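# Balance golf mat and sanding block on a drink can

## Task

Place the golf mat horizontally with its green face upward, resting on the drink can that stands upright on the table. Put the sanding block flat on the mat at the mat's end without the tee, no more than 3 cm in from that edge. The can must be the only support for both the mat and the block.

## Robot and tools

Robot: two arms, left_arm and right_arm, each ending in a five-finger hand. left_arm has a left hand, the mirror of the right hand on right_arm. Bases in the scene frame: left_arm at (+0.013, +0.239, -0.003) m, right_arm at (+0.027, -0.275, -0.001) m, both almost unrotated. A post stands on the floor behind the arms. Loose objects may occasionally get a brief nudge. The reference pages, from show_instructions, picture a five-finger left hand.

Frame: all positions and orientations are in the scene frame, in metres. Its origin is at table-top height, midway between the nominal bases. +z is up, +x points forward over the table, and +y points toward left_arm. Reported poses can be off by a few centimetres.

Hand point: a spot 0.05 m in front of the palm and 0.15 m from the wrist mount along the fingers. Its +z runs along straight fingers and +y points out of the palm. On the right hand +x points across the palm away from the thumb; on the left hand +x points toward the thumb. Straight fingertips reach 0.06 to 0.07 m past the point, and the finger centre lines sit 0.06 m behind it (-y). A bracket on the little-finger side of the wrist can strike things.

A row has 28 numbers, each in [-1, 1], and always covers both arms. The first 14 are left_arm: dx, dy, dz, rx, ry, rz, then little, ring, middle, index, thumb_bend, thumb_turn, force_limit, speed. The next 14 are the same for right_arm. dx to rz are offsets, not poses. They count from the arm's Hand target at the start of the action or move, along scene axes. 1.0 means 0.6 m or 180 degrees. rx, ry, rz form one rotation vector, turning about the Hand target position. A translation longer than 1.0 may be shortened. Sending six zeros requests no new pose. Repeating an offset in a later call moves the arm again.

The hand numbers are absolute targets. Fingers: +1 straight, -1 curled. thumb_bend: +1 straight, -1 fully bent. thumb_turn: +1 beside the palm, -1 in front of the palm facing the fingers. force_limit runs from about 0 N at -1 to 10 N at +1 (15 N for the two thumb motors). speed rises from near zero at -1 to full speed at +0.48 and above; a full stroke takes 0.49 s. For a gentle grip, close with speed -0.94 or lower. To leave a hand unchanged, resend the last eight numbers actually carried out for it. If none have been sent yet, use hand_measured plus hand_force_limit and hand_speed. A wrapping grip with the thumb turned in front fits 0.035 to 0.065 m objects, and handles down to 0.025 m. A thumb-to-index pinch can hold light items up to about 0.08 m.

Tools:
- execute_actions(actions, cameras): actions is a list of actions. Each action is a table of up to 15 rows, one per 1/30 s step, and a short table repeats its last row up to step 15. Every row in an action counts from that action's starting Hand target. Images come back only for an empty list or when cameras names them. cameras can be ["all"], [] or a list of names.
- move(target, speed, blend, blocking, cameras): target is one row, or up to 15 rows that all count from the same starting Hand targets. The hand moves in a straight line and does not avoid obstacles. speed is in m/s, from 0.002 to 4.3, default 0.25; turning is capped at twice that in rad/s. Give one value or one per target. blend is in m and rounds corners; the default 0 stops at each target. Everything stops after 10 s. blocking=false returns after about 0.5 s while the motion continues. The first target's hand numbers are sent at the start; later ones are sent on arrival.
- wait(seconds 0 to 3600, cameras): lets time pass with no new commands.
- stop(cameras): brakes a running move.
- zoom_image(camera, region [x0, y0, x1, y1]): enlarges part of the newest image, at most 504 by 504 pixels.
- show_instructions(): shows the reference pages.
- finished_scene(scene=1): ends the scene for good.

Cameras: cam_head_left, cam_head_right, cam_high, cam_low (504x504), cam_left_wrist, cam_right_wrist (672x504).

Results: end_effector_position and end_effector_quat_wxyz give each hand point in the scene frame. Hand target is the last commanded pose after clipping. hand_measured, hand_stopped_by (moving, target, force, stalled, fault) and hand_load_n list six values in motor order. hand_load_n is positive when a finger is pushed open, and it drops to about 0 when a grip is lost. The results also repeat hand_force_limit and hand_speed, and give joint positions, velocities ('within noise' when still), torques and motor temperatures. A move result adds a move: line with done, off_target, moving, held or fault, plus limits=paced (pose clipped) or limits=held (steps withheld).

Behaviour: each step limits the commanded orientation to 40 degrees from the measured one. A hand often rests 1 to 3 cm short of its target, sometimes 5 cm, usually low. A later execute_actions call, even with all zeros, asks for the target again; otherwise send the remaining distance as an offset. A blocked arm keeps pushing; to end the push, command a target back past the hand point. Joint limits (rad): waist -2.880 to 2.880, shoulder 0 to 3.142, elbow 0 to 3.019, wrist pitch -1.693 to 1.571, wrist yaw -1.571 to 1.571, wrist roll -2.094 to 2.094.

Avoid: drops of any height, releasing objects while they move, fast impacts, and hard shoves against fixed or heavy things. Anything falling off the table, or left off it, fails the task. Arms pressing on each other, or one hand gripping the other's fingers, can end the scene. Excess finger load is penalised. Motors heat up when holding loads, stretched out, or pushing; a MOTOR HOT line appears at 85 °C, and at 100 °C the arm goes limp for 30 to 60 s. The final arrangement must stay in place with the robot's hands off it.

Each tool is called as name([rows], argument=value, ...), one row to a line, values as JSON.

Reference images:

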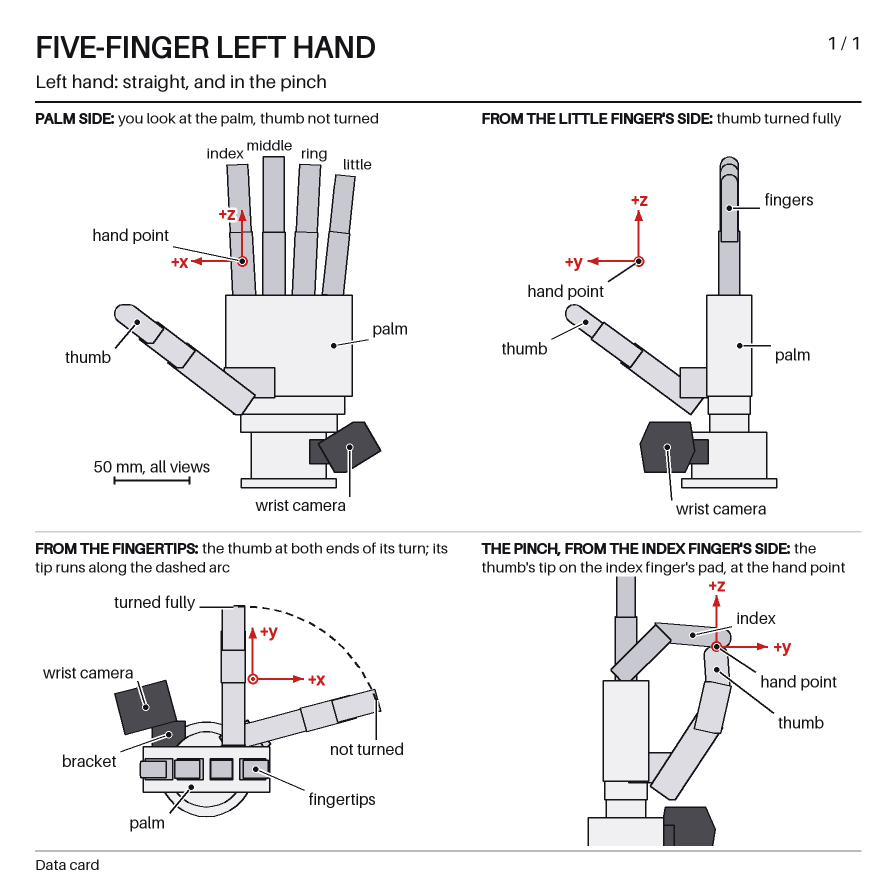

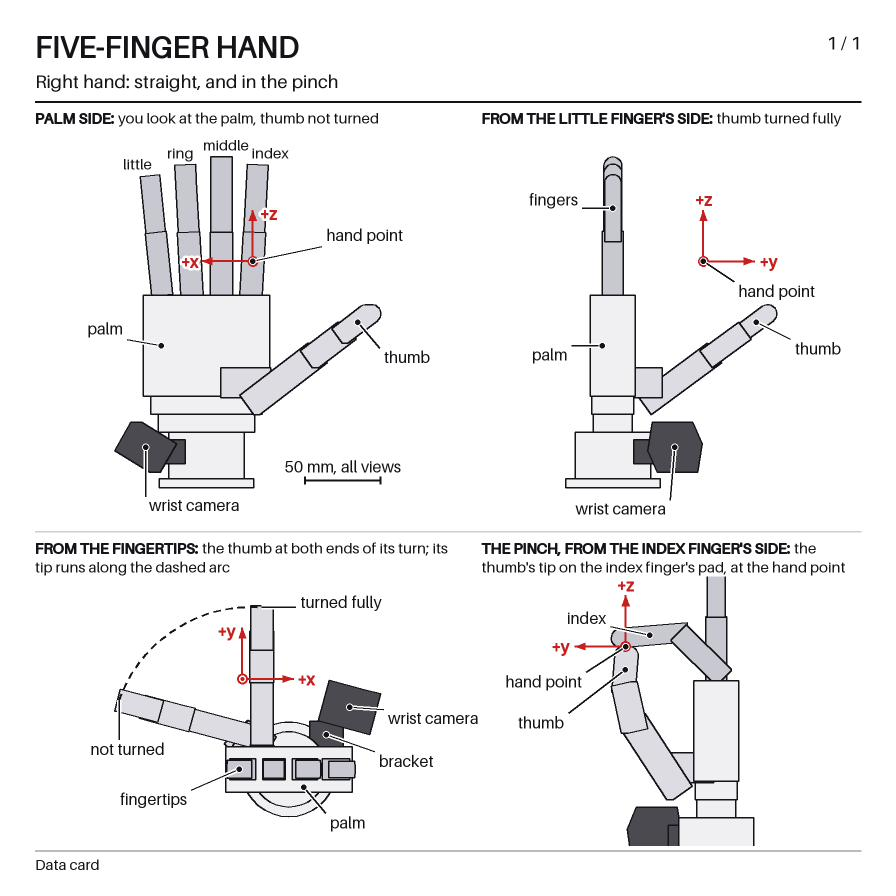

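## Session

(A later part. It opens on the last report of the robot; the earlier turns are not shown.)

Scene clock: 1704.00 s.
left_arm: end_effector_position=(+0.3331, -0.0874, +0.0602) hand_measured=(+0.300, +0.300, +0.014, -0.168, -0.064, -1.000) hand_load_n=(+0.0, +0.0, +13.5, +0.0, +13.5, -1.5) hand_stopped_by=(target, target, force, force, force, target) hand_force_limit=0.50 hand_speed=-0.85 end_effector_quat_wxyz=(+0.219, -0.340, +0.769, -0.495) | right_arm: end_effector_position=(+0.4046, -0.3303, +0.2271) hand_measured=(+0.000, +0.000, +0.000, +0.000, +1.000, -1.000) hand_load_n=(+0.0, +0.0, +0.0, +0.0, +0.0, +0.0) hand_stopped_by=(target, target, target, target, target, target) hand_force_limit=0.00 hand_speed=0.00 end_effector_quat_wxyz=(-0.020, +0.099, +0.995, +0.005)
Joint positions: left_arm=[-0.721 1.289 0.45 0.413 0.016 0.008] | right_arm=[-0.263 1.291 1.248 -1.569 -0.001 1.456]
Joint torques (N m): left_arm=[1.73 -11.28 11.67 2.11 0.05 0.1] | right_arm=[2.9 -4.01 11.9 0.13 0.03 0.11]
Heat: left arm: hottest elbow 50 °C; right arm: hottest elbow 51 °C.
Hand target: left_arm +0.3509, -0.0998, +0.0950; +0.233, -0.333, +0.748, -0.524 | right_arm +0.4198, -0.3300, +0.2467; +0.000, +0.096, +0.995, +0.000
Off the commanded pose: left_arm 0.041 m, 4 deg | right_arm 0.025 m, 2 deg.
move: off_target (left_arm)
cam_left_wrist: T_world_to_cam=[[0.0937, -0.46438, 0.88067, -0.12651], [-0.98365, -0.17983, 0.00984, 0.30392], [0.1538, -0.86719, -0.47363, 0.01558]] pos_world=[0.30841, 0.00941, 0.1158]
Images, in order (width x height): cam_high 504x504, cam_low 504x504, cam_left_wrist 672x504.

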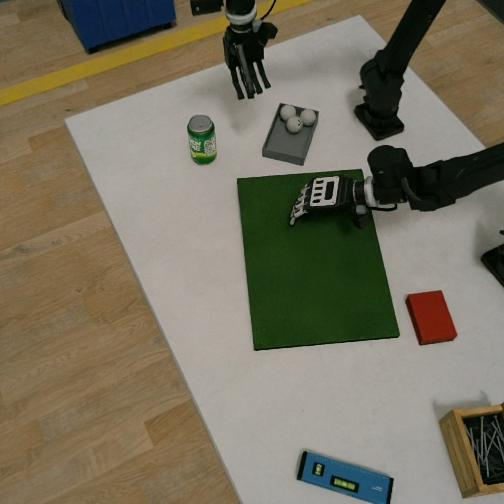

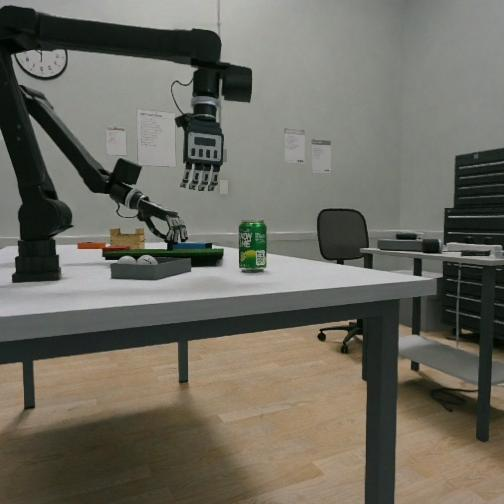

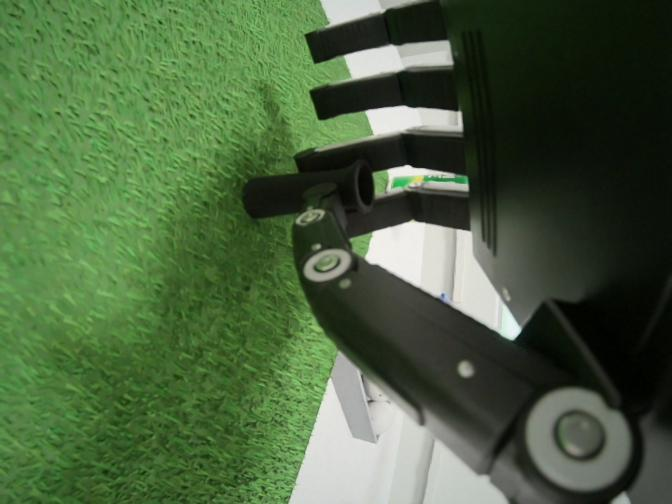

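move([
  [0.02,-0.01,0.09,0,0,0,0.3,0.3,-0.3,-0.3,-0.3,-1,0.5,-0.85,0,0,0,0,0,0,0,0,0,0,1,-1,0.0,0],
], cameras=["all"], speed=0.05)

Scene clock: 1722.33 s.
left_arm: end_effector_position=(+0.3294, -0.0861, +0.0912) hand_measured=(+0.300, +0.300, +0.014, -0.168, -0.064, -1.000) hand_load_n=(+0.0, +0.0, +16.0, +0.0, +15.5, -2.5) hand_stopped_by=(target, target, force, force, force, target) hand_force_limit=0.50 hand_speed=-0.85 end_effector_quat_wxyz=(+0.209, -0.343, +0.780, -0.481) | right_arm: end_effector_position=(+0.4046, -0.3303, +0.2271) hand_measured=(+0.000, +0.000, +0.000, +0.000, +1.000, -1.000) hand_load_n=(+0.0, +0.0, +0.0, +0.0, +0.0, +0.0) hand_stopped_by=(target, target, target, target, target, target) hand_force_limit=0.00 hand_speed=0.00 end_effector_quat_wxyz=(-0.020, +0.099, +0.995, +0.005)
Joint positions: left_arm=[-0.72 1.185 0.512 0.205 0.025 0.008] | right_arm=[-0.263 1.291 1.248 -1.569 -0.001 1.456]
Joint torques (N m): left_arm=[2.49 -10.81 15.97 2.07 0.05 0.14] | right_arm=[3.02 -5.19 11.7 -0.12 -0.01 0.13]
Heat: left arm: hottest elbow 50 °C; right arm: hottest elbow 51 °C.
Hand target: left_arm +0.3629, -0.1058, +0.1490; +0.233, -0.333, +0.748, -0.524 | right_arm +0.4198, -0.3300, +0.2467; +0.000, +0.096, +0.995, +0.000
Off the commanded pose: left_arm 0.070 m, 7 deg | right_arm 0.025 m, 2 deg.
move: off_target (left_arm)
cam_left_wrist: T_world_to_cam=[[0.1197, -0.48646, 0.86546, -0.16196], [-0.98415, -0.17301, 0.03887, 0.29832], [0.13083, -0.8564, -0.49946, 0.04287]] pos_world=[0.30737, 0.00953, 0.14999]
cam_right_wrist: T_world_to_cam=[[-0.06033, 0.9965, 0.05795, 0.33367], [0.87883, 0.0255, 0.47645, -0.45448], [0.4733, 0.07967, -0.87729, 0.15022]] pos_world=[0.34845, -0.33287, 0.32899]

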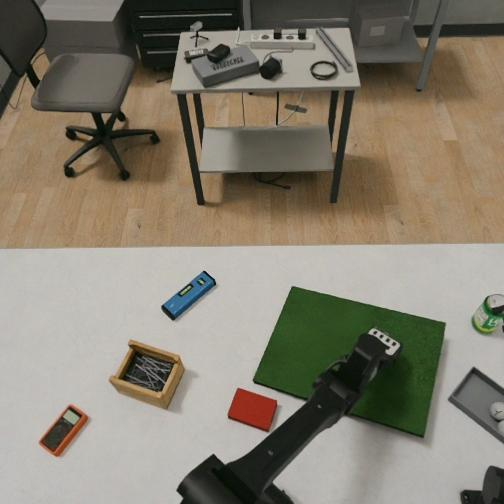

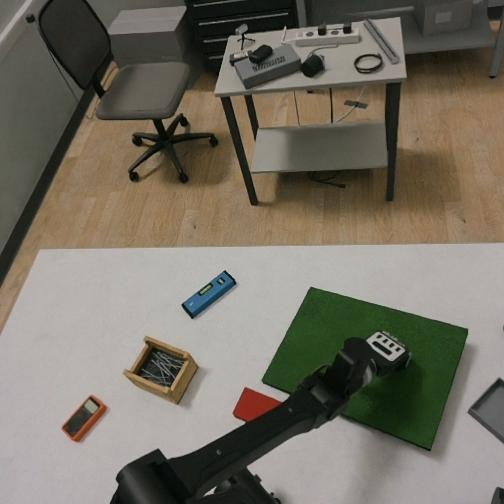

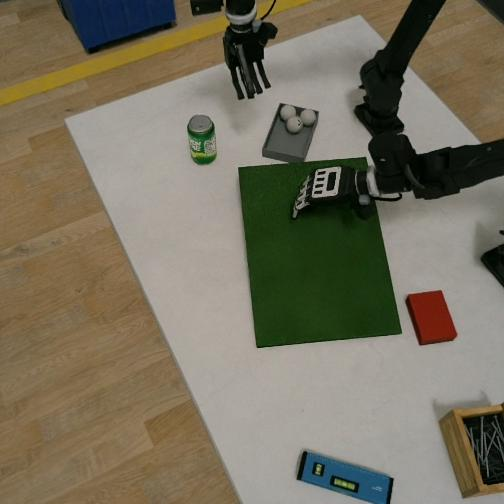

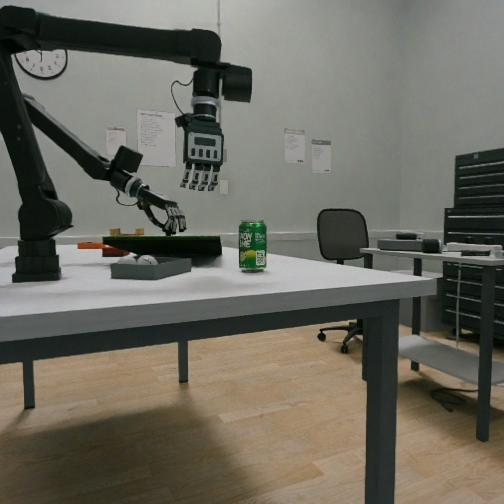

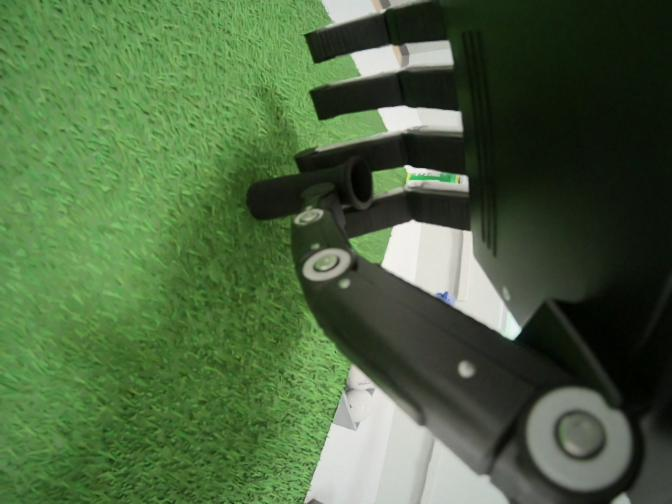

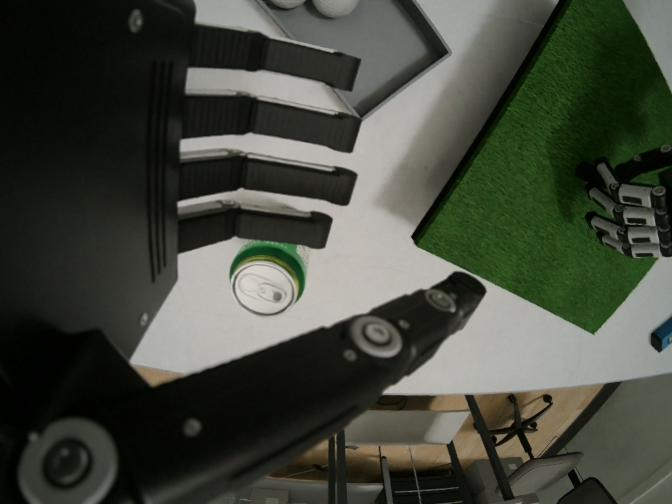

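move([
  [0,0,0,0,0,0,0.3,0.3,-0.3,-0.3,-0.3,-1,0.5,-0.85,-0.041,0.15,-0.2445,-0.0413,0.0164,-0.0589,0,0,0,0,0.7,-1,0.0,-0.3],
], cameras=["cam_right_wrist","cam_high"], speed=0.15)

Scene clock: 1793.03 s.
left_arm: end_effector_position=(+0.3294, -0.0861, +0.0912) hand_measured=(+0.300, +0.300, +0.014, -0.168, -0.064, -1.000) hand_load_n=(+0.0, +0.0, +16.0, +0.0, +15.5, -2.5) hand_stopped_by=(target, target, force, force, force, target) hand_force_limit=0.50 hand_speed=-0.85 end_effector_quat_wxyz=(+0.209, -0.343, +0.780, -0.481) | right_arm: end_effector_position=(+0.3937, -0.2424, +0.1027) hand_measured=(+0.000, +0.000, +0.000, +0.000, +0.700, -1.000) hand_load_n=(+0.0, +0.0, +0.0, +0.0, +0.0, +0.0) hand_stopped_by=(target, target, target, target, target, target) hand_force_limit=0.00 hand_speed=-0.30 end_effector_quat_wxyz=(-0.021, +0.187, +0.980, -0.066)
Joint positions: left_arm=[-0.72 1.185 0.512 0.205 0.025 0.008] | right_arm=[0.085 1.277 0.918 -1.283 0.118 1.989]
Joint torques (N m): left_arm=[2.49 -10.93 15.91 2.06 0.04 0.14] | right_arm=[2.49 -4.95 6.98 0.55 0.2 0.07]
Motor temperatures (°C): left_arm=[32 32 56 31 33 33] | right_arm=[30 34 50 33 33 31]
Heat: left arm: hottest elbow 56 °C; right arm: hottest elbow 50 °C.
Hand target: left_arm +0.3629, -0.1058, +0.1490; +0.233, -0.333, +0.748, -0.524 | right_arm +0.3954, -0.2400, +0.1001; -0.020, +0.187, +0.980, -0.067
Off the commanded pose: left_arm 0.070 m, 7 deg | right_arm 0.004 m, 0 deg.
move: done
cam_right_wrist: T_world_to_cam=[[0.11583, 0.98957, -0.08558, 0.19622], [0.88397, -0.06341, 0.46322, -0.41004], [0.45296, -0.12931, -0.8821, -0.00285]] pos_world=[0.34103, -0.22054, 0.20421]
Images, in order (width x height): cam_high 504x504, cam_right_wrist 672x504.

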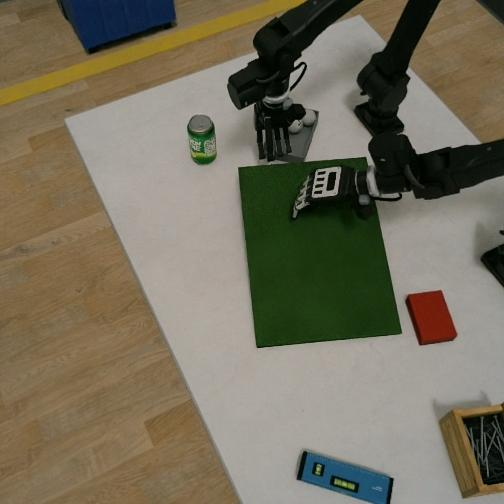

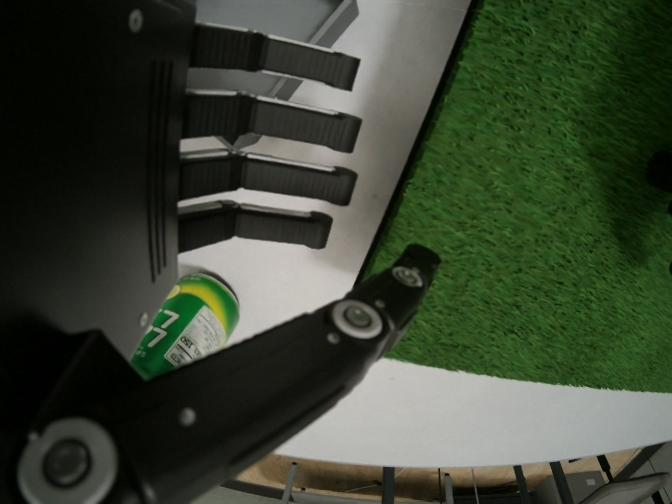

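move([
  [0,0,0,0,0,0,0.3,0.3,-0.3,-0.3,-0.3,-1,0.5,-0.85,0,0,-0.055,0,0,0,0,0,0,0,0.7,-1,0.0,-0.3],
], cameras=["cam_right_wrist"], speed=0.1)

Scene clock: 1821.43 s.
left_arm: end_effector_position=(+0.3287, -0.0855, +0.0900) hand_measured=(+0.300, +0.300, +0.014, -0.168, -0.064, -1.000) hand_load_n=(+0.0, -0.5, +15.5, +0.0, +12.5, -2.0) hand_stopped_by=(target, target, force, force, force, target) hand_force_limit=0.50 hand_speed=-0.85 end_effector_quat_wxyz=(+0.208, -0.343, +0.781, -0.478) | right_arm: end_effector_position=(+0.3934, -0.2426, +0.0700) hand_measured=(+0.000, +0.000, +0.000, +0.000, +0.700, -1.000) hand_load_n=(+0.0, +0.0, +0.0, +0.0, +0.0, -1.0) hand_stopped_by=(target, target, target, target, target, target) hand_force_limit=0.00 hand_speed=-0.30 end_effector_quat_wxyz=(-0.023, +0.188, +0.980, -0.066)
Joint positions: left_arm=[-0.72 1.185 0.512 0.2 0.025 0.009] | right_arm=[0.085 1.317 0.861 -1.189 0.119 1.991]
Joint torques (N m): left_arm=[2.49 -10.87 15.8 2.3 0.05 0.14] | right_arm=[2.26 -4.42 6.65 0.76 0.07 0.08]
Motor temperatures (°C): left_arm=[32 32 57 31 33 33] | right_arm=[30 34 47 33 33 31]
Heat: left arm: hottest elbow 57 °C; right arm: hottest elbow 47 °C.
Hand target: left_arm +0.3630, -0.1058, +0.1490; +0.233, -0.333, +0.748, -0.524 | right_arm +0.3954, -0.2400, +0.0671; -0.020, +0.187, +0.980, -0.067
Off the commanded pose: left_arm 0.071 m, 7 deg | right_arm 0.004 m, 0 deg.
move: done
cam_right_wrist: T_world_to_cam=[[0.11704, 0.98932, -0.08688, 0.19327], [0.88538, -0.06431, 0.46039, -0.39523], [0.44989, -0.13081, -0.88345, -0.03072]] pos_world=[0.34113, -0.22064, 0.17161]

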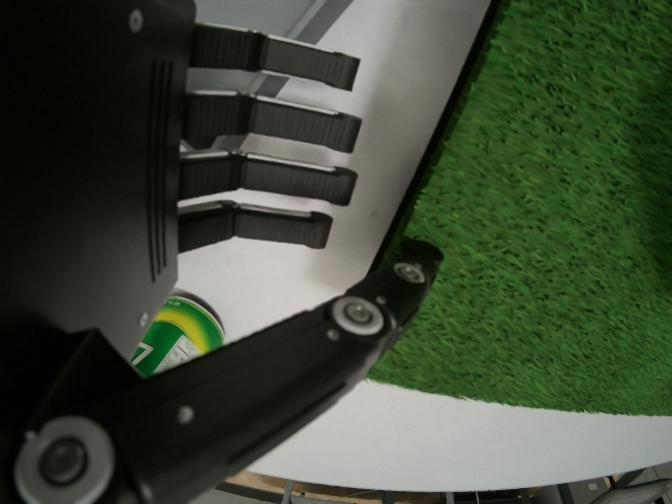

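move([
  [0,0,0,0,0,0,0.3,0.3,-0.3,-0.3,-0.3,-1,0.5,-0.85,0,0,0,0,0,0,0,0,0,0,1,-1,0.0,0],
  [0,0,0,0,0,0,0.3,0.3,-0.3,-0.3,-0.3,-1,0.5,-0.85,0.0323,0.0787,0,0,0,0,0,0,0,0,1,-1,0.0,0],
], cameras=["cam_right_wrist","cam_low"], speed=0.12)

Scene clock: 1833.57 s.
left_arm: end_effector_position=(+0.3289, -0.0847, +0.0896) hand_measured=(+0.300, +0.300, +0.014, -0.168, -0.064, -1.000) hand_load_n=(+0.0, +0.0, +16.0, +0.0, +13.0, -2.0) hand_stopped_by=(target, target, force, force, force, target) hand_force_limit=0.50 hand_speed=-0.85 end_effector_quat_wxyz=(+0.208, -0.344, +0.782, -0.477) | right_arm: end_effector_position=(+0.3960, -0.2001, +0.0545) hand_measured=(+0.000, +0.000, +0.000, +0.000, +1.000, -1.000) hand_load_n=(+0.0, +0.0, +0.0, +0.0, +0.0, -1.0) hand_stopped_by=(target, target, target, target, target, target) hand_force_limit=0.00 hand_speed=0.00 end_effector_quat_wxyz=(-0.035, +0.187, +0.979, -0.072)
Joint positions: left_arm=[-0.719 1.184 0.512 0.197 0.025 0.01] | right_arm=[0.213 1.378 0.876 -1.185 0.111 2.119]
Joint torques (N m): left_arm=[2.32 -10.75 15.9 2.4 0.06 0.13] | right_arm=[1.61 -4.6 10.07 -0.09 0.05 0.07]
Motor temperatures (°C): left_arm=[32 32 57 31 33 33] | right_arm=[30 34 45 33 33 31]
Heat: left arm: hottest elbow 57 °C; right arm: hottest elbow 45 °C.
Hand target: left_arm +0.3629, -0.1059, +0.1491; +0.233, -0.333, +0.748, -0.524 | right_arm +0.4147, -0.1929, +0.0671; -0.020, +0.187, +0.980, -0.067
Off the commanded pose: left_arm 0.072 m, 7 deg | right_arm 0.024 m, 2 deg.
move: off_target (right_arm)
cam_right_wrist: T_world_to_cam=[[0.11464, 0.98867, -0.09688, 0.15096], [0.89747, -0.06126, 0.43679, -0.39051], [0.42591, -0.13702, -0.89433, -0.03116]] pos_world=[0.34644, -0.17744, 0.15733]
Images, in order (width x height): cam_low 504x504, cam_right_wrist 672x504.

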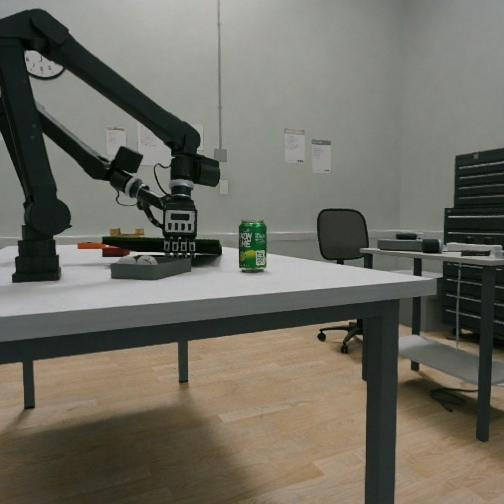

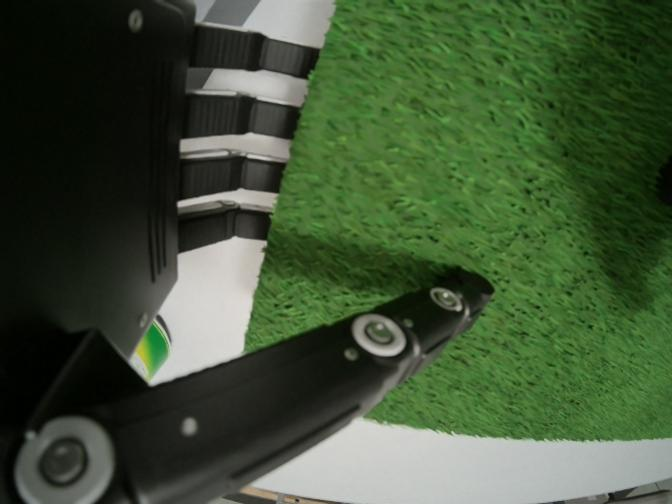

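move([
  [0,0,0,0,0,0,0.3,0.3,-0.3,-0.3,-0.3,-1,0.5,-0.85,0.008,0.017,0.03,0,0,0,0,0,0,0,1,-1,0.0,0],
], cameras=["cam_right_wrist","cam_low"], speed=0.08)

Scene clock: 1842.67 s.
left_arm: end_effector_position=(+0.3289, -0.0847, +0.0898) hand_measured=(+0.300, +0.300, +0.014, -0.168, -0.064, -1.000) hand_load_n=(+0.0, +0.0, +16.5, +0.0, +15.0, -2.0) hand_stopped_by=(target, target, force, force, force, target) hand_force_limit=0.50 hand_speed=-0.85 end_effector_quat_wxyz=(+0.208, -0.344, +0.781, -0.477) | right_arm: end_effector_position=(+0.4020, -0.1903, +0.0698) hand_measured=(+0.000, +0.000, +0.000, +0.000, +1.000, -1.000) hand_load_n=(+0.0, +0.0, +0.0, +0.0, +0.0, +0.0) hand_stopped_by=(target, target, target, target, target, target) hand_force_limit=0.00 hand_speed=0.00 end_effector_quat_wxyz=(-0.036, +0.183, +0.980, -0.071)
Joint positions: left_arm=[-0.719 1.184 0.512 0.197 0.025 0.01] | right_arm=[0.235 1.378 0.921 -1.232 0.106 2.134]
Joint torques (N m): left_arm=[2.32 -10.81 15.92 2.4 0.05 0.12] | right_arm=[2.49 -4.95 10.32 -0.17 0.02 0.06]
Motor temperatures (°C): left_arm=[32 32 58 31 33 33] | right_arm=[30 34 45 33 33 31]
Heat: left arm: hottest elbow 58 °C; right arm: hottest elbow 45 °C.
Hand target: left_arm +0.3629, -0.1059, +0.1491; +0.233, -0.333, +0.748, -0.524 | right_arm +0.4195, -0.1826, +0.0851; -0.020, +0.187, +0.980, -0.067
Off the commanded pose: left_arm 0.072 m, 7 deg | right_arm 0.024 m, 2 deg.
joint sent to its limit (right arm) — joint 6 (wrist roll), upper limit. The joint targets still meet the commanded pose.
move: off_target (right_arm)
cam_right_wrist: T_world_to_cam=[[0.1074, 0.98977, -0.09389, 0.14501], [0.89828, -0.05613, 0.43582, -0.40127], [0.42609, -0.13115, -0.89512, -0.0175]] pos_world=[0.35234, -0.16835, 0.17283]
Images, in order (width x height): cam_low 504x504, cam_right_wrist 672x504.

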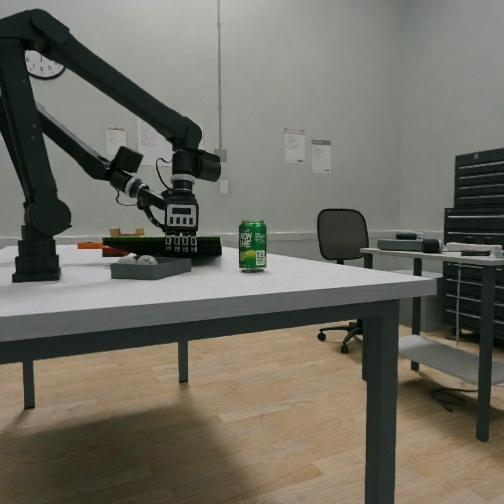

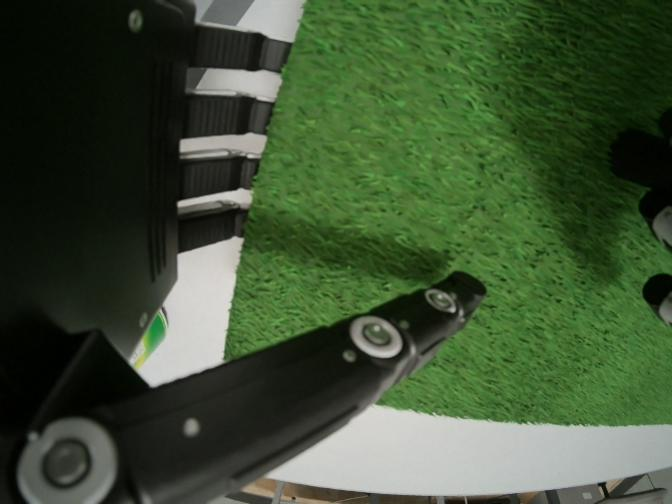

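move([
  [0,0,0,0,0,0,0.3,0.3,-0.3,-0.3,-0.3,-1,0.5,-0.85,0,0,0.022,0,0,0,0,0,0,0,1,-1,0.0,-0.85],
  [0,0,0,0,0,0,0.3,0.3,-0.3,-0.3,-0.3,-1,0.5,-0.85,0,0,0.022,0,0,0,0,0,0,0,-0.3,-1,0.0,-0.85],
], cameras=["cam_right_wrist","cam_low"], speed=0.08)

Scene clock: 1857.40 s.
left_arm: end_effector_position=(+0.3301, -0.0850, +0.0931) hand_measured=(+0.300, +0.300, +0.014, -0.168, -0.064, -1.000) hand_load_n=(+0.0, +0.0, +16.0, +0.0, +14.5, -2.0) hand_stopped_by=(target, target, force, force, force, target) hand_force_limit=0.50 hand_speed=-0.85 end_effector_quat_wxyz=(+0.210, -0.343, +0.780, -0.480) | right_arm: end_effector_position=(+0.4004, -0.1909, +0.0755) hand_measured=(+0.000, +0.000, +0.000, +0.000, +0.546, -1.000) hand_load_n=(+2.0, +2.0, +1.0, +0.5, +7.5, +0.5) hand_stopped_by=(target, target, target, target, force, target) hand_force_limit=0.00 hand_speed=-0.85 end_effector_quat_wxyz=(-0.043, +0.184, +0.979, -0.074)
Joint positions: left_arm=[-0.718 1.179 0.513 0.197 0.025 0.01] | right_arm=[0.235 1.378 0.939 -1.266 0.107 2.135]
Joint torques (N m): left_arm=[2.32 -10.23 15.84 2.41 0.06 0.13] | right_arm=[3.14 -6.59 10.67 -0.31 -0.06 0.09]
Motor temperatures (°C): left_arm=[32 32 58 31 33 33] | right_arm=[30 34 44 33 33 31]
Heat: left arm: hottest elbow 58 °C; right arm: hottest elbow 44 °C.
Hand target: left_arm +0.3629, -0.1058, +0.1491; +0.233, -0.333, +0.748, -0.524 | right_arm +0.4196, -0.1826, +0.0984; -0.020, +0.187, +0.980, -0.067
Off the commanded pose: left_arm 0.068 m, 7 deg | right_arm 0.031 m, 3 deg.
joint sent to its limit (right arm) — joint 6 (wrist roll), upper limit. The joint targets still meet the commanded pose.
move: off_target (right_arm); target 2's new numbers were sent with right_arm's hand 0.031 m and 3 deg from that target
cam_right_wrist: T_world_to_cam=[[0.10719, 0.98924, -0.09961, 0.1466], [0.90511, -0.05563, 0.42152, -0.40388], [0.41145, -0.13534, -0.90133, -0.00633]] pos_world=[0.35244, -0.16834, 0.17914]
Images, in order (width x height): cam_low 504x504, cam_right_wrist 672x504.

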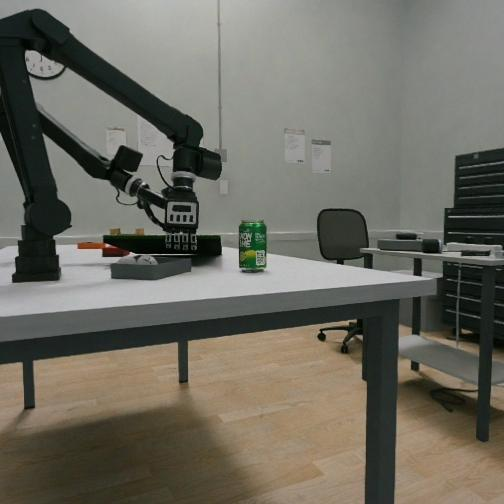

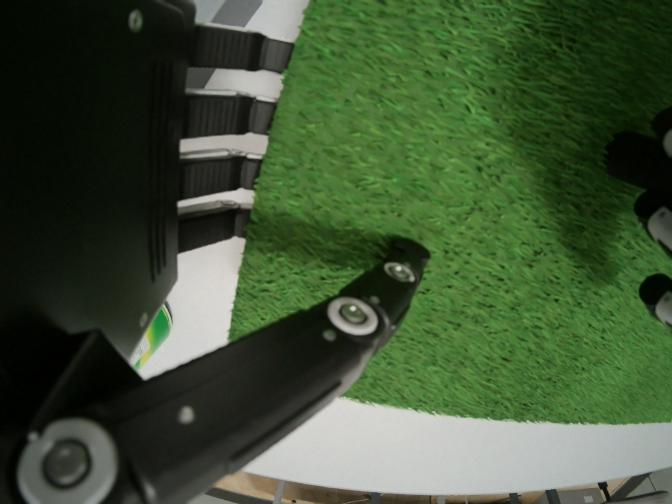

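move([
  [-0.067,0.027,-0.1,0,0,0,0.3,0.3,-0.3,-0.3,-0.3,-1,0.5,-0.85,0,0,0.02,0,0,0,0,0,0,0,-0.4,-1,0.4,-0.85],
], cameras=["cam_right_wrist","cam_left_wrist","cam_low"], speed=0.05)

Scene clock: 1877.30 s.
left_arm: end_effector_position=(+0.3302, -0.0832, +0.0935) hand_measured=(+0.300, +0.300, +0.014, -0.168, -0.064, -1.000) hand_load_n=(+0.0, +0.0, +13.5, +0.0, +9.0, -3.0) hand_stopped_by=(target, target, force, force, force, target) hand_force_limit=0.50 hand_speed=-0.85 end_effector_quat_wxyz=(+0.240, -0.337, +0.747, -0.520) | right_arm: end_effector_position=(+0.4018, -0.1903, +0.0816) hand_measured=(+0.000, +0.000, +0.000, +0.000, +0.516, -1.000) hand_load_n=(+2.5, +3.0, +1.0, +0.0, +8.0, +0.0) hand_stopped_by=(target, target, target, target, force, target) hand_force_limit=0.40 hand_speed=-0.85 end_effector_quat_wxyz=(-0.046, +0.185, +0.979, -0.074)
Joint positions: left_arm=[-0.731 1.181 0.428 0.403 -0.014 0.004] | right_arm=[0.235 1.377 0.956 -1.289 0.105 2.139]
Joint torques (N m): left_arm=[-0.5 -6.53 8.35 2.78 -0.09 0.02] | right_arm=[2.26 -7.12 11.25 -0.87 0.07 0.02]
Motor temperatures (°C): left_arm=[32 32 59 31 33 33] | right_arm=[30 35 45 33 33 31]
Heat: left arm: hottest elbow 59 °C; right arm: hottest elbow 45 °C.
Hand target: left_arm +0.3227, -0.0896, +0.0889; +0.233, -0.333, +0.748, -0.524 | right_arm +0.4195, -0.1826, +0.1102; -0.020, +0.187, +0.980, -0.067
Off the commanded pose: left_arm 0.011 m, 1 deg | right_arm 0.035 m, 3 deg.
joint sent to its limit (right arm) — joint 6 (wrist roll), upper limit. The joint targets still meet the commanded pose.
move: off_target (left_arm, right_arm)
cam_left_wrist: T_world_to_cam=[[0.04709, -0.42285, 0.90498, -0.13704], [-0.97884, -0.20013, -0.04257, 0.30311], [0.19911, -0.88382, -0.42333, 0.01443]] pos_world=[0.30028, 0.01547, 0.14303]
cam_right_wrist: T_world_to_cam=[[0.11047, 0.98892, -0.09916, 0.14524], [0.90679, -0.05944, 0.41736, -0.40873], [0.40685, -0.13603, -0.90331, 0.00061]] pos_world=[0.35434, -0.16784, 0.18554]
Images, in order (width x height): cam_low 504x504, cam_left_wrist 672x504, cam_right_wrist 672x504.

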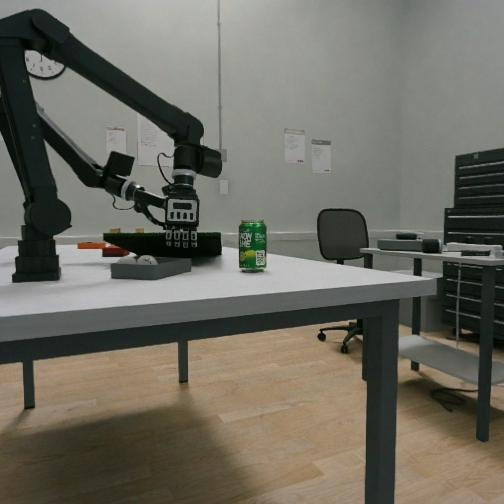

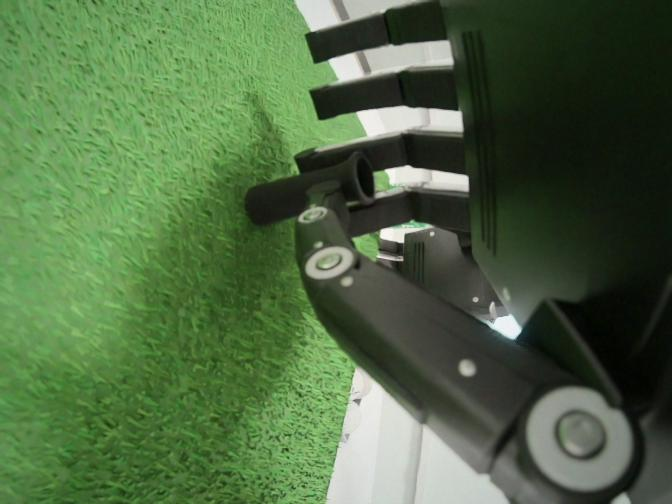

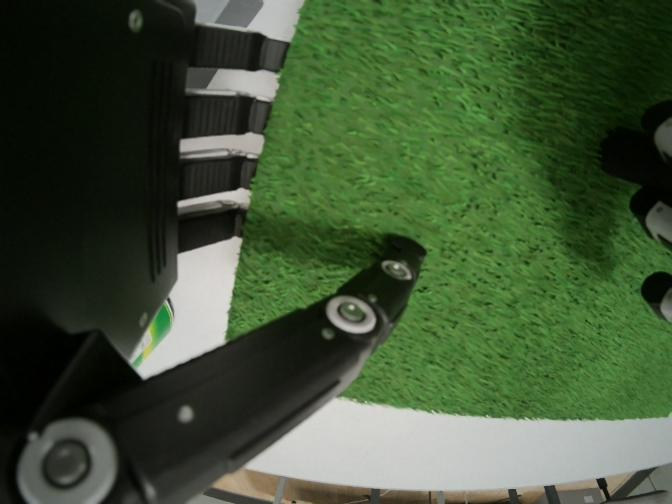

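move([
  [0,0,0,0,0,0,0.3,0.3,0.3,0.3,0.2,-1,0.5,-0.6,0,0,0,0,0,0,0,0,0,0,-0.4,-1,0.4,-0.85],
  [0,0,0.15,0,0,0,0.3,0.3,0.4,0.4,0.2,-1,0.5,-0.6,0,0,0,0,0,0,0,0,0,0,-0.4,-1,0.4,-0.85],
], cameras=["all"], speed=0.1)

Scene clock: 1889.93 s.
left_arm: end_effector_position=(+0.3181, -0.0746, +0.1538) hand_measured=(+0.300, +0.300, +0.400, +0.400, +0.200, -1.000) hand_load_n=(+0.0, +0.0, -0.5, +0.0, +0.0, +0.0) hand_stopped_by=(target, target, target, target, target, target) hand_force_limit=0.50 hand_speed=-0.60 end_effector_quat_wxyz=(+0.234, -0.340, +0.757, -0.507) | right_arm: end_effector_position=(+0.4007, -0.1899, +0.0825) hand_measured=(+0.000, +0.000, +0.000, +0.000, +0.516, -1.000) hand_load_n=(+3.0, +3.5, +1.0, +0.0, +8.0, +0.0) hand_stopped_by=(target, target, target, target, force, target) hand_force_limit=0.40 hand_speed=-0.85 end_effector_quat_wxyz=(-0.048, +0.185, +0.979, -0.074)
Joint positions: left_arm=[-0.735 0.982 0.523 0.073 -0.015 0.004] | right_arm=[0.236 1.376 0.957 -1.295 0.103 2.139]
Joint torques (N m): left_arm=[-0.21 -6.42 14.15 1.37 -0.07 0.01] | right_arm=[2.61 -6.65 11.11 -0.36 0.16 0.04]
Motor temperatures (°C): left_arm=[32 32 57 31 33 33] | right_arm=[30 34 46 33 32 31]
Heat: left arm: hottest elbow 57 °C; right arm: hottest elbow 46 °C.
Hand target: left_arm +0.3227, -0.0896, +0.1790; +0.233, -0.333, +0.748, -0.524 | right_arm +0.4195, -0.1827, +0.1103; -0.020, +0.187, +0.980, -0.067
Off the commanded pose: left_arm 0.030 m, 2 deg | right_arm 0.034 m, 3 deg.
joint sent to its limit (right arm) — joint 6 (wrist roll), upper limit. The joint targets still meet the commanded pose.
move: off_target (left_arm); target 2's new numbers were sent with left_arm's hand 0.030 m and 2 deg from that target
cam_left_wrist: T_world_to_cam=[[0.07001, -0.44464, 0.89297, -0.19439], [-0.98035, -0.19615, -0.02081, 0.29296], [0.18441, -0.87397, -0.44964, 0.05945]] pos_world=[0.28985, 0.02299, 0.20641]
cam_right_wrist: T_world_to_cam=[[0.10965, 0.98909, -0.09836, 0.1452], [0.90835, -0.05954, 0.41394, -0.40846], [0.40357, -0.13474, -0.90497, 0.00363]] pos_world=[0.35364, -0.16744, 0.18665]

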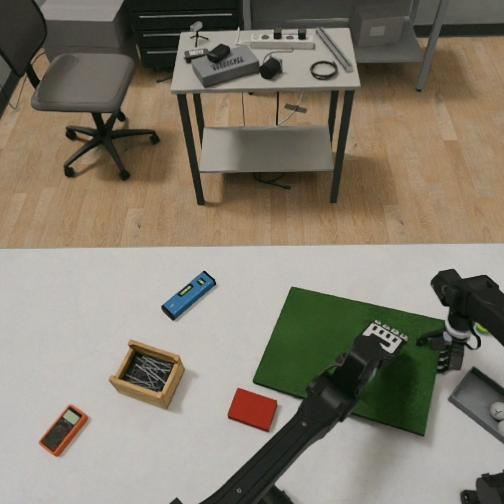

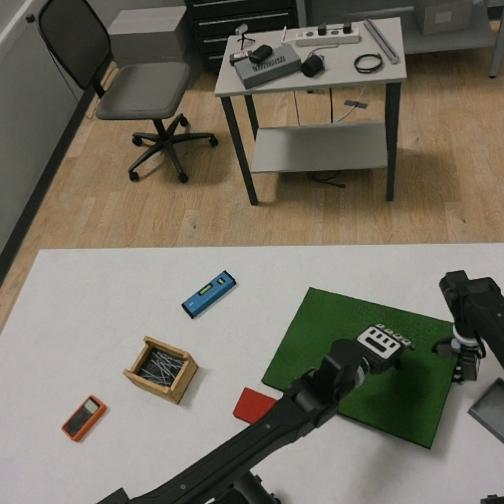

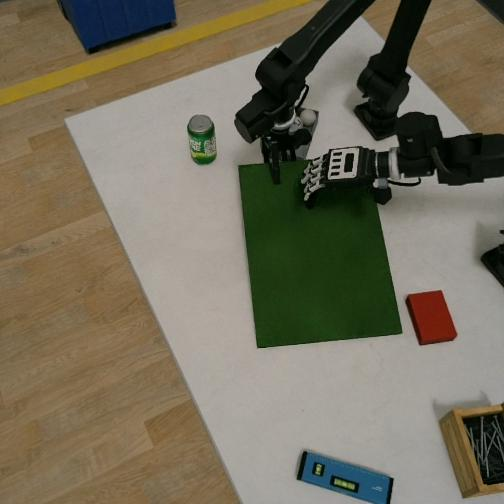

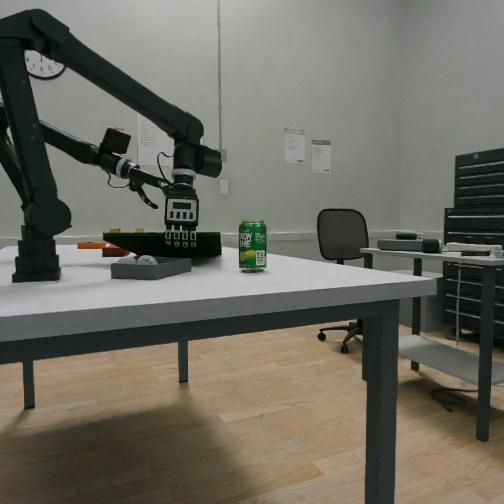

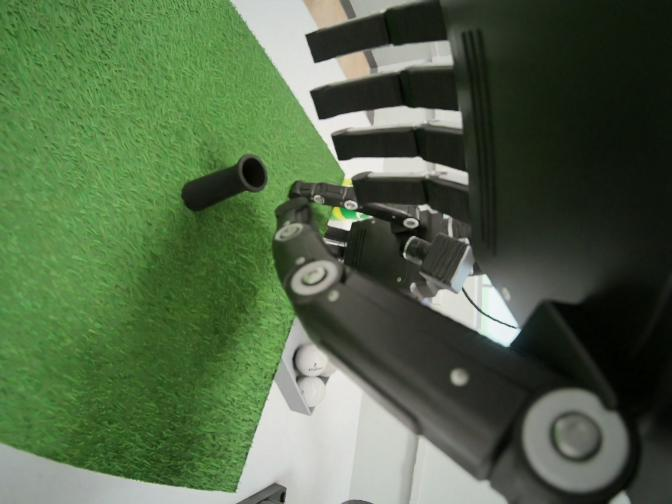

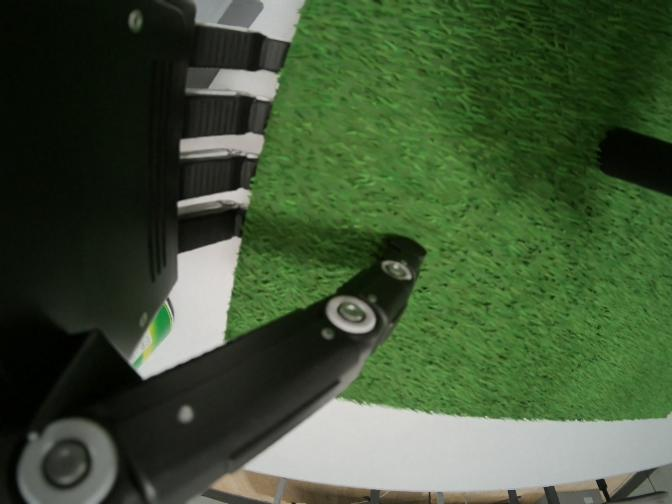

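move([
  [0,0.1,0.05,0,0,0,0.3,0.3,0.4,0.4,0.2,-1,0.0,-0.6,0,0,0,0,0,0,0,0,0,0,-0.4,-1,0.4,-0.85],
  [0.42,0.825,-0.03,0.002,0.1515,0.4509,0.5,0.5,0.6,0.6,0.7,-1,0.0,-0.3,0,0,0,0,0,0,0,0,0,0,-0.4,-1,0.4,-0.85],
], cameras=["cam_left_wrist","cam_high"], speed=0.25, blend=0.03)

Scene clock: 2067.53 s.
left_arm: end_effector_position=(+0.5589, +0.3944, +0.1459) hand_measured=(+0.500, +0.500, +0.600, +0.600, +0.700, -1.000) hand_load_n=(+0.0, +0.0, +0.0, +0.0, +0.0, +0.0) hand_stopped_by=(target, target, target, target, target, target) hand_force_limit=0.00 hand_speed=-0.30 end_effector_quat_wxyz=(-0.340, +0.838, -0.399, +0.153) | right_arm: end_effector_position=(+0.4007, -0.1899, +0.0825) hand_measured=(+0.000, +0.000, +0.000, +0.000, +0.516, -1.000) hand_load_n=(+3.0, +3.5, +1.0, +0.0, +8.0, +0.0) hand_stopped_by=(target, target, target, target, force, target) hand_force_limit=0.40 hand_speed=-0.85 end_effector_quat_wxyz=(-0.048, +0.185, +0.979, -0.074)
Joint positions: left_arm=[0.255 1.505 1.17 -0.523 -0.304 -0.311] | right_arm=[0.236 1.376 0.957 -1.295 0.103 2.139]
Joint torques (N m): left_arm=[2.08 -12.98 14.67 0.94 -0.27 0.01] | right_arm=[1.67 -7.65 10.73 -0.62 0.11 0.02]
Motor temperatures (°C): left_arm=[32 31 56 31 33 33] | right_arm=[30 34 50 33 32 31]
Heat: left arm: hottest elbow 56 °C; right arm: hottest elbow 50 °C.
Hand target: left_arm +0.5747, +0.4054, +0.1611; -0.348, +0.839, -0.386, +0.160 | right_arm +0.4195, -0.1827, +0.1103; -0.020, +0.187, +0.980, -0.067
Off the commanded pose: left_arm 0.024 m, 2 deg | right_arm 0.034 m, 3 deg.
joint sent to its limit (right arm) — joint 6 (wrist roll), upper limit. The joint targets still meet the commanded pose.
move: off_target (left_arm); target 2's new numbers were sent with left_arm's hand 0.024 m and 2 deg from that target
cam_left_wrist: T_world_to_cam=[[0.71082, 0.20822, 0.67185, -0.57906], [0.07419, -0.97205, 0.22276, 0.30195], [0.69945, -0.1085, -0.7064, -0.1309]] pos_world=[0.48076, 0.39988, 0.22931]
Images, in order (width x height): cam_high 504x504, cam_left_wrist 672x504.

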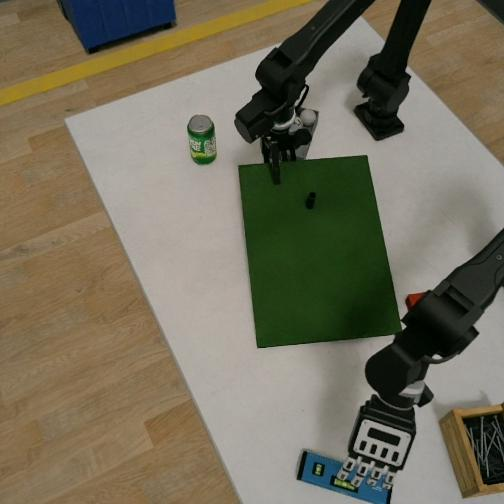

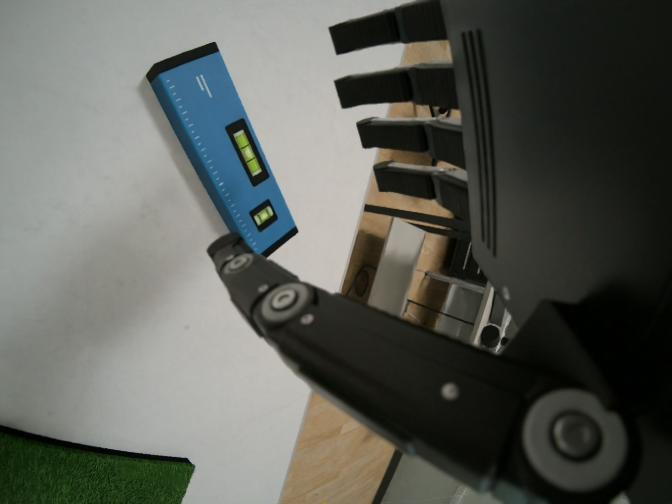

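move([
  [-0.013,0.019,-0.12,0,0,0,0.5,0.5,0.6,0.6,0.7,-1,0.0,-0.3,0,0,0,0,0,0,0,0,0,0,-0.4,-1,0.4,-0.85],
], cameras=["cam_left_wrist"], speed=0.15)

Scene clock: 2087.03 s.
left_arm: end_effector_position=(+0.5696, +0.4079, +0.0985) hand_measured=(+0.500, +0.500, +0.600, +0.600, +0.700, -1.000) hand_load_n=(+0.0, +0.0, +0.0, +0.0, +0.0, +0.0) hand_stopped_by=(target, target, target, target, target, target) hand_force_limit=0.00 hand_speed=-0.30 end_effector_quat_wxyz=(-0.348, +0.837, -0.388, +0.165) | right_arm: end_effector_position=(+0.4007, -0.1899, +0.0825) hand_measured=(+0.000, +0.000, +0.000, +0.000, +0.516, -1.000) hand_load_n=(+3.0, +3.5, +1.0, +0.0, +8.0, +0.5) hand_stopped_by=(target, target, target, target, force, target) hand_force_limit=0.40 hand_speed=-0.85 end_effector_quat_wxyz=(-0.048, +0.185, +0.979, -0.074)
Joint positions: left_arm=[0.277 1.575 1.102 -0.351 -0.29 -0.31] | right_arm=[0.236 1.376 0.957 -1.295 0.103 2.139]
Joint torques (N m): left_arm=[2.43 -13.98 9.47 2.11 -0.11 0.21] | right_arm=[2.02 -7.18 10.95 -0.65 0.14 0]
Motor temperatures (°C): left_arm=[32 32 57 31 33 33] | right_arm=[30 34 50 33 32 31]
Heat: left arm: hottest elbow 57 °C; right arm: hottest elbow 50 °C.
Hand target: left_arm +0.5668, +0.4168, +0.0889; -0.347, +0.839, -0.386, +0.160 | right_arm +0.4195, -0.1827, +0.1103; -0.020, +0.187, +0.980, -0.067
Off the commanded pose: left_arm 0.013 m, 1 deg | right_arm 0.034 m, 3 deg.
joint sent to its limit (right arm) — joint 6 (wrist roll), upper limit. The joint targets still meet the commanded pose.
move: off_target (left_arm)
cam_left_wrist: T_world_to_cam=[[0.68384, 0.21743, 0.69649, -0.54851], [0.07869, -0.97098, 0.22587, 0.32161], [0.72538, -0.09965, -0.6811, -0.19124]] pos_world=[0.48851, 0.41248, 0.17913]

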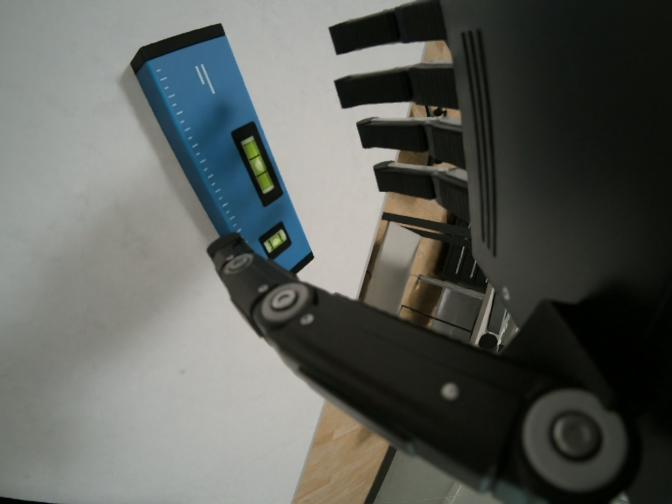

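move([
  [-0.009,0.002,-0.095,0,0,0,0.5,0.5,0.6,0.6,0.7,-1,0.0,-0.3,0,0,0,0,0,0,0,0,0,0,-0.4,-1,0.4,-0.85],
], cameras=["cam_left_wrist"], speed=0.12)

Scene clock: 2100.57 s.
left_arm: end_effector_position=(+0.5659, +0.4088, +0.0422) hand_measured=(+0.500, +0.500, +0.600, +0.600, +0.700, -1.000) hand_load_n=(+0.0, +0.0, +0.0, +0.0, +0.0, +0.0) hand_stopped_by=(target, target, target, target, target, target) hand_force_limit=0.00 hand_speed=-0.30 end_effector_quat_wxyz=(-0.348, +0.837, -0.387, +0.166) | right_arm: end_effector_position=(+0.4007, -0.1899, +0.0825) hand_measured=(+0.000, +0.000, +0.000, +0.000, +0.516, -1.000) hand_load_n=(+3.0, +3.5, +0.5, +0.0, +8.0, +0.0) hand_stopped_by=(target, target, target, target, force, target) hand_force_limit=0.40 hand_speed=-0.85 end_effector_quat_wxyz=(-0.048, +0.185, +0.979, -0.074)
Joint positions: left_arm=[0.282 1.648 1.019 -0.193 -0.287 -0.307] | right_arm=[0.236 1.376 0.957 -1.295 0.103 2.139]
Joint torques (N m): left_arm=[2.55 -14.27 8.79 2.11 -0.11 0.2] | right_arm=[2.14 -7.18 10.89 -0.61 0.13 0.03]
Motor temperatures (°C): left_arm=[32 32 55 31 33 33] | right_arm=[30 34 50 33 32 31]
Heat: left arm: hottest elbow 55 °C; right arm: hottest elbow 50 °C.
Hand target: left_arm +0.5616, +0.4179, +0.0321; -0.347, +0.839, -0.386, +0.160 | right_arm +0.4195, -0.1827, +0.1103; -0.020, +0.187, +0.980, -0.067
Off the commanded pose: left_arm 0.015 m, 1 deg | right_arm 0.034 m, 3 deg.
joint sent to its limit (right arm) — joint 6 (wrist roll), upper limit. The joint targets still meet the commanded pose.
move: off_target (left_arm)
cam_left_wrist: T_world_to_cam=[[0.68261, 0.21727, 0.69774, -0.50624], [0.07772, -0.97095, 0.22631, 0.33595], [0.72664, -0.10025, -0.67966, -0.22742]] pos_world=[0.48471, 0.41338, 0.12263]

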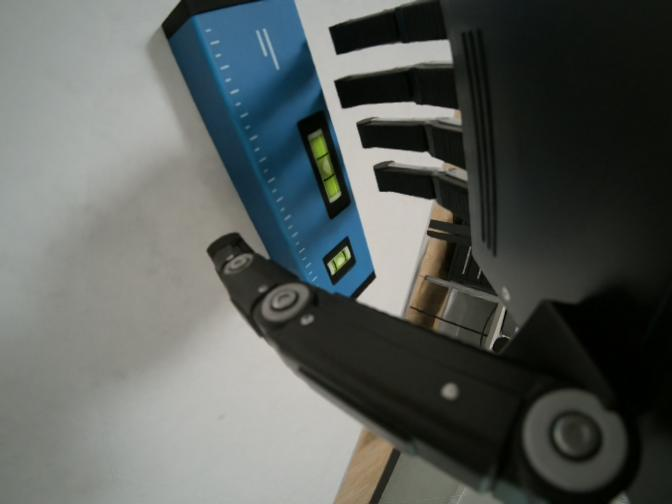

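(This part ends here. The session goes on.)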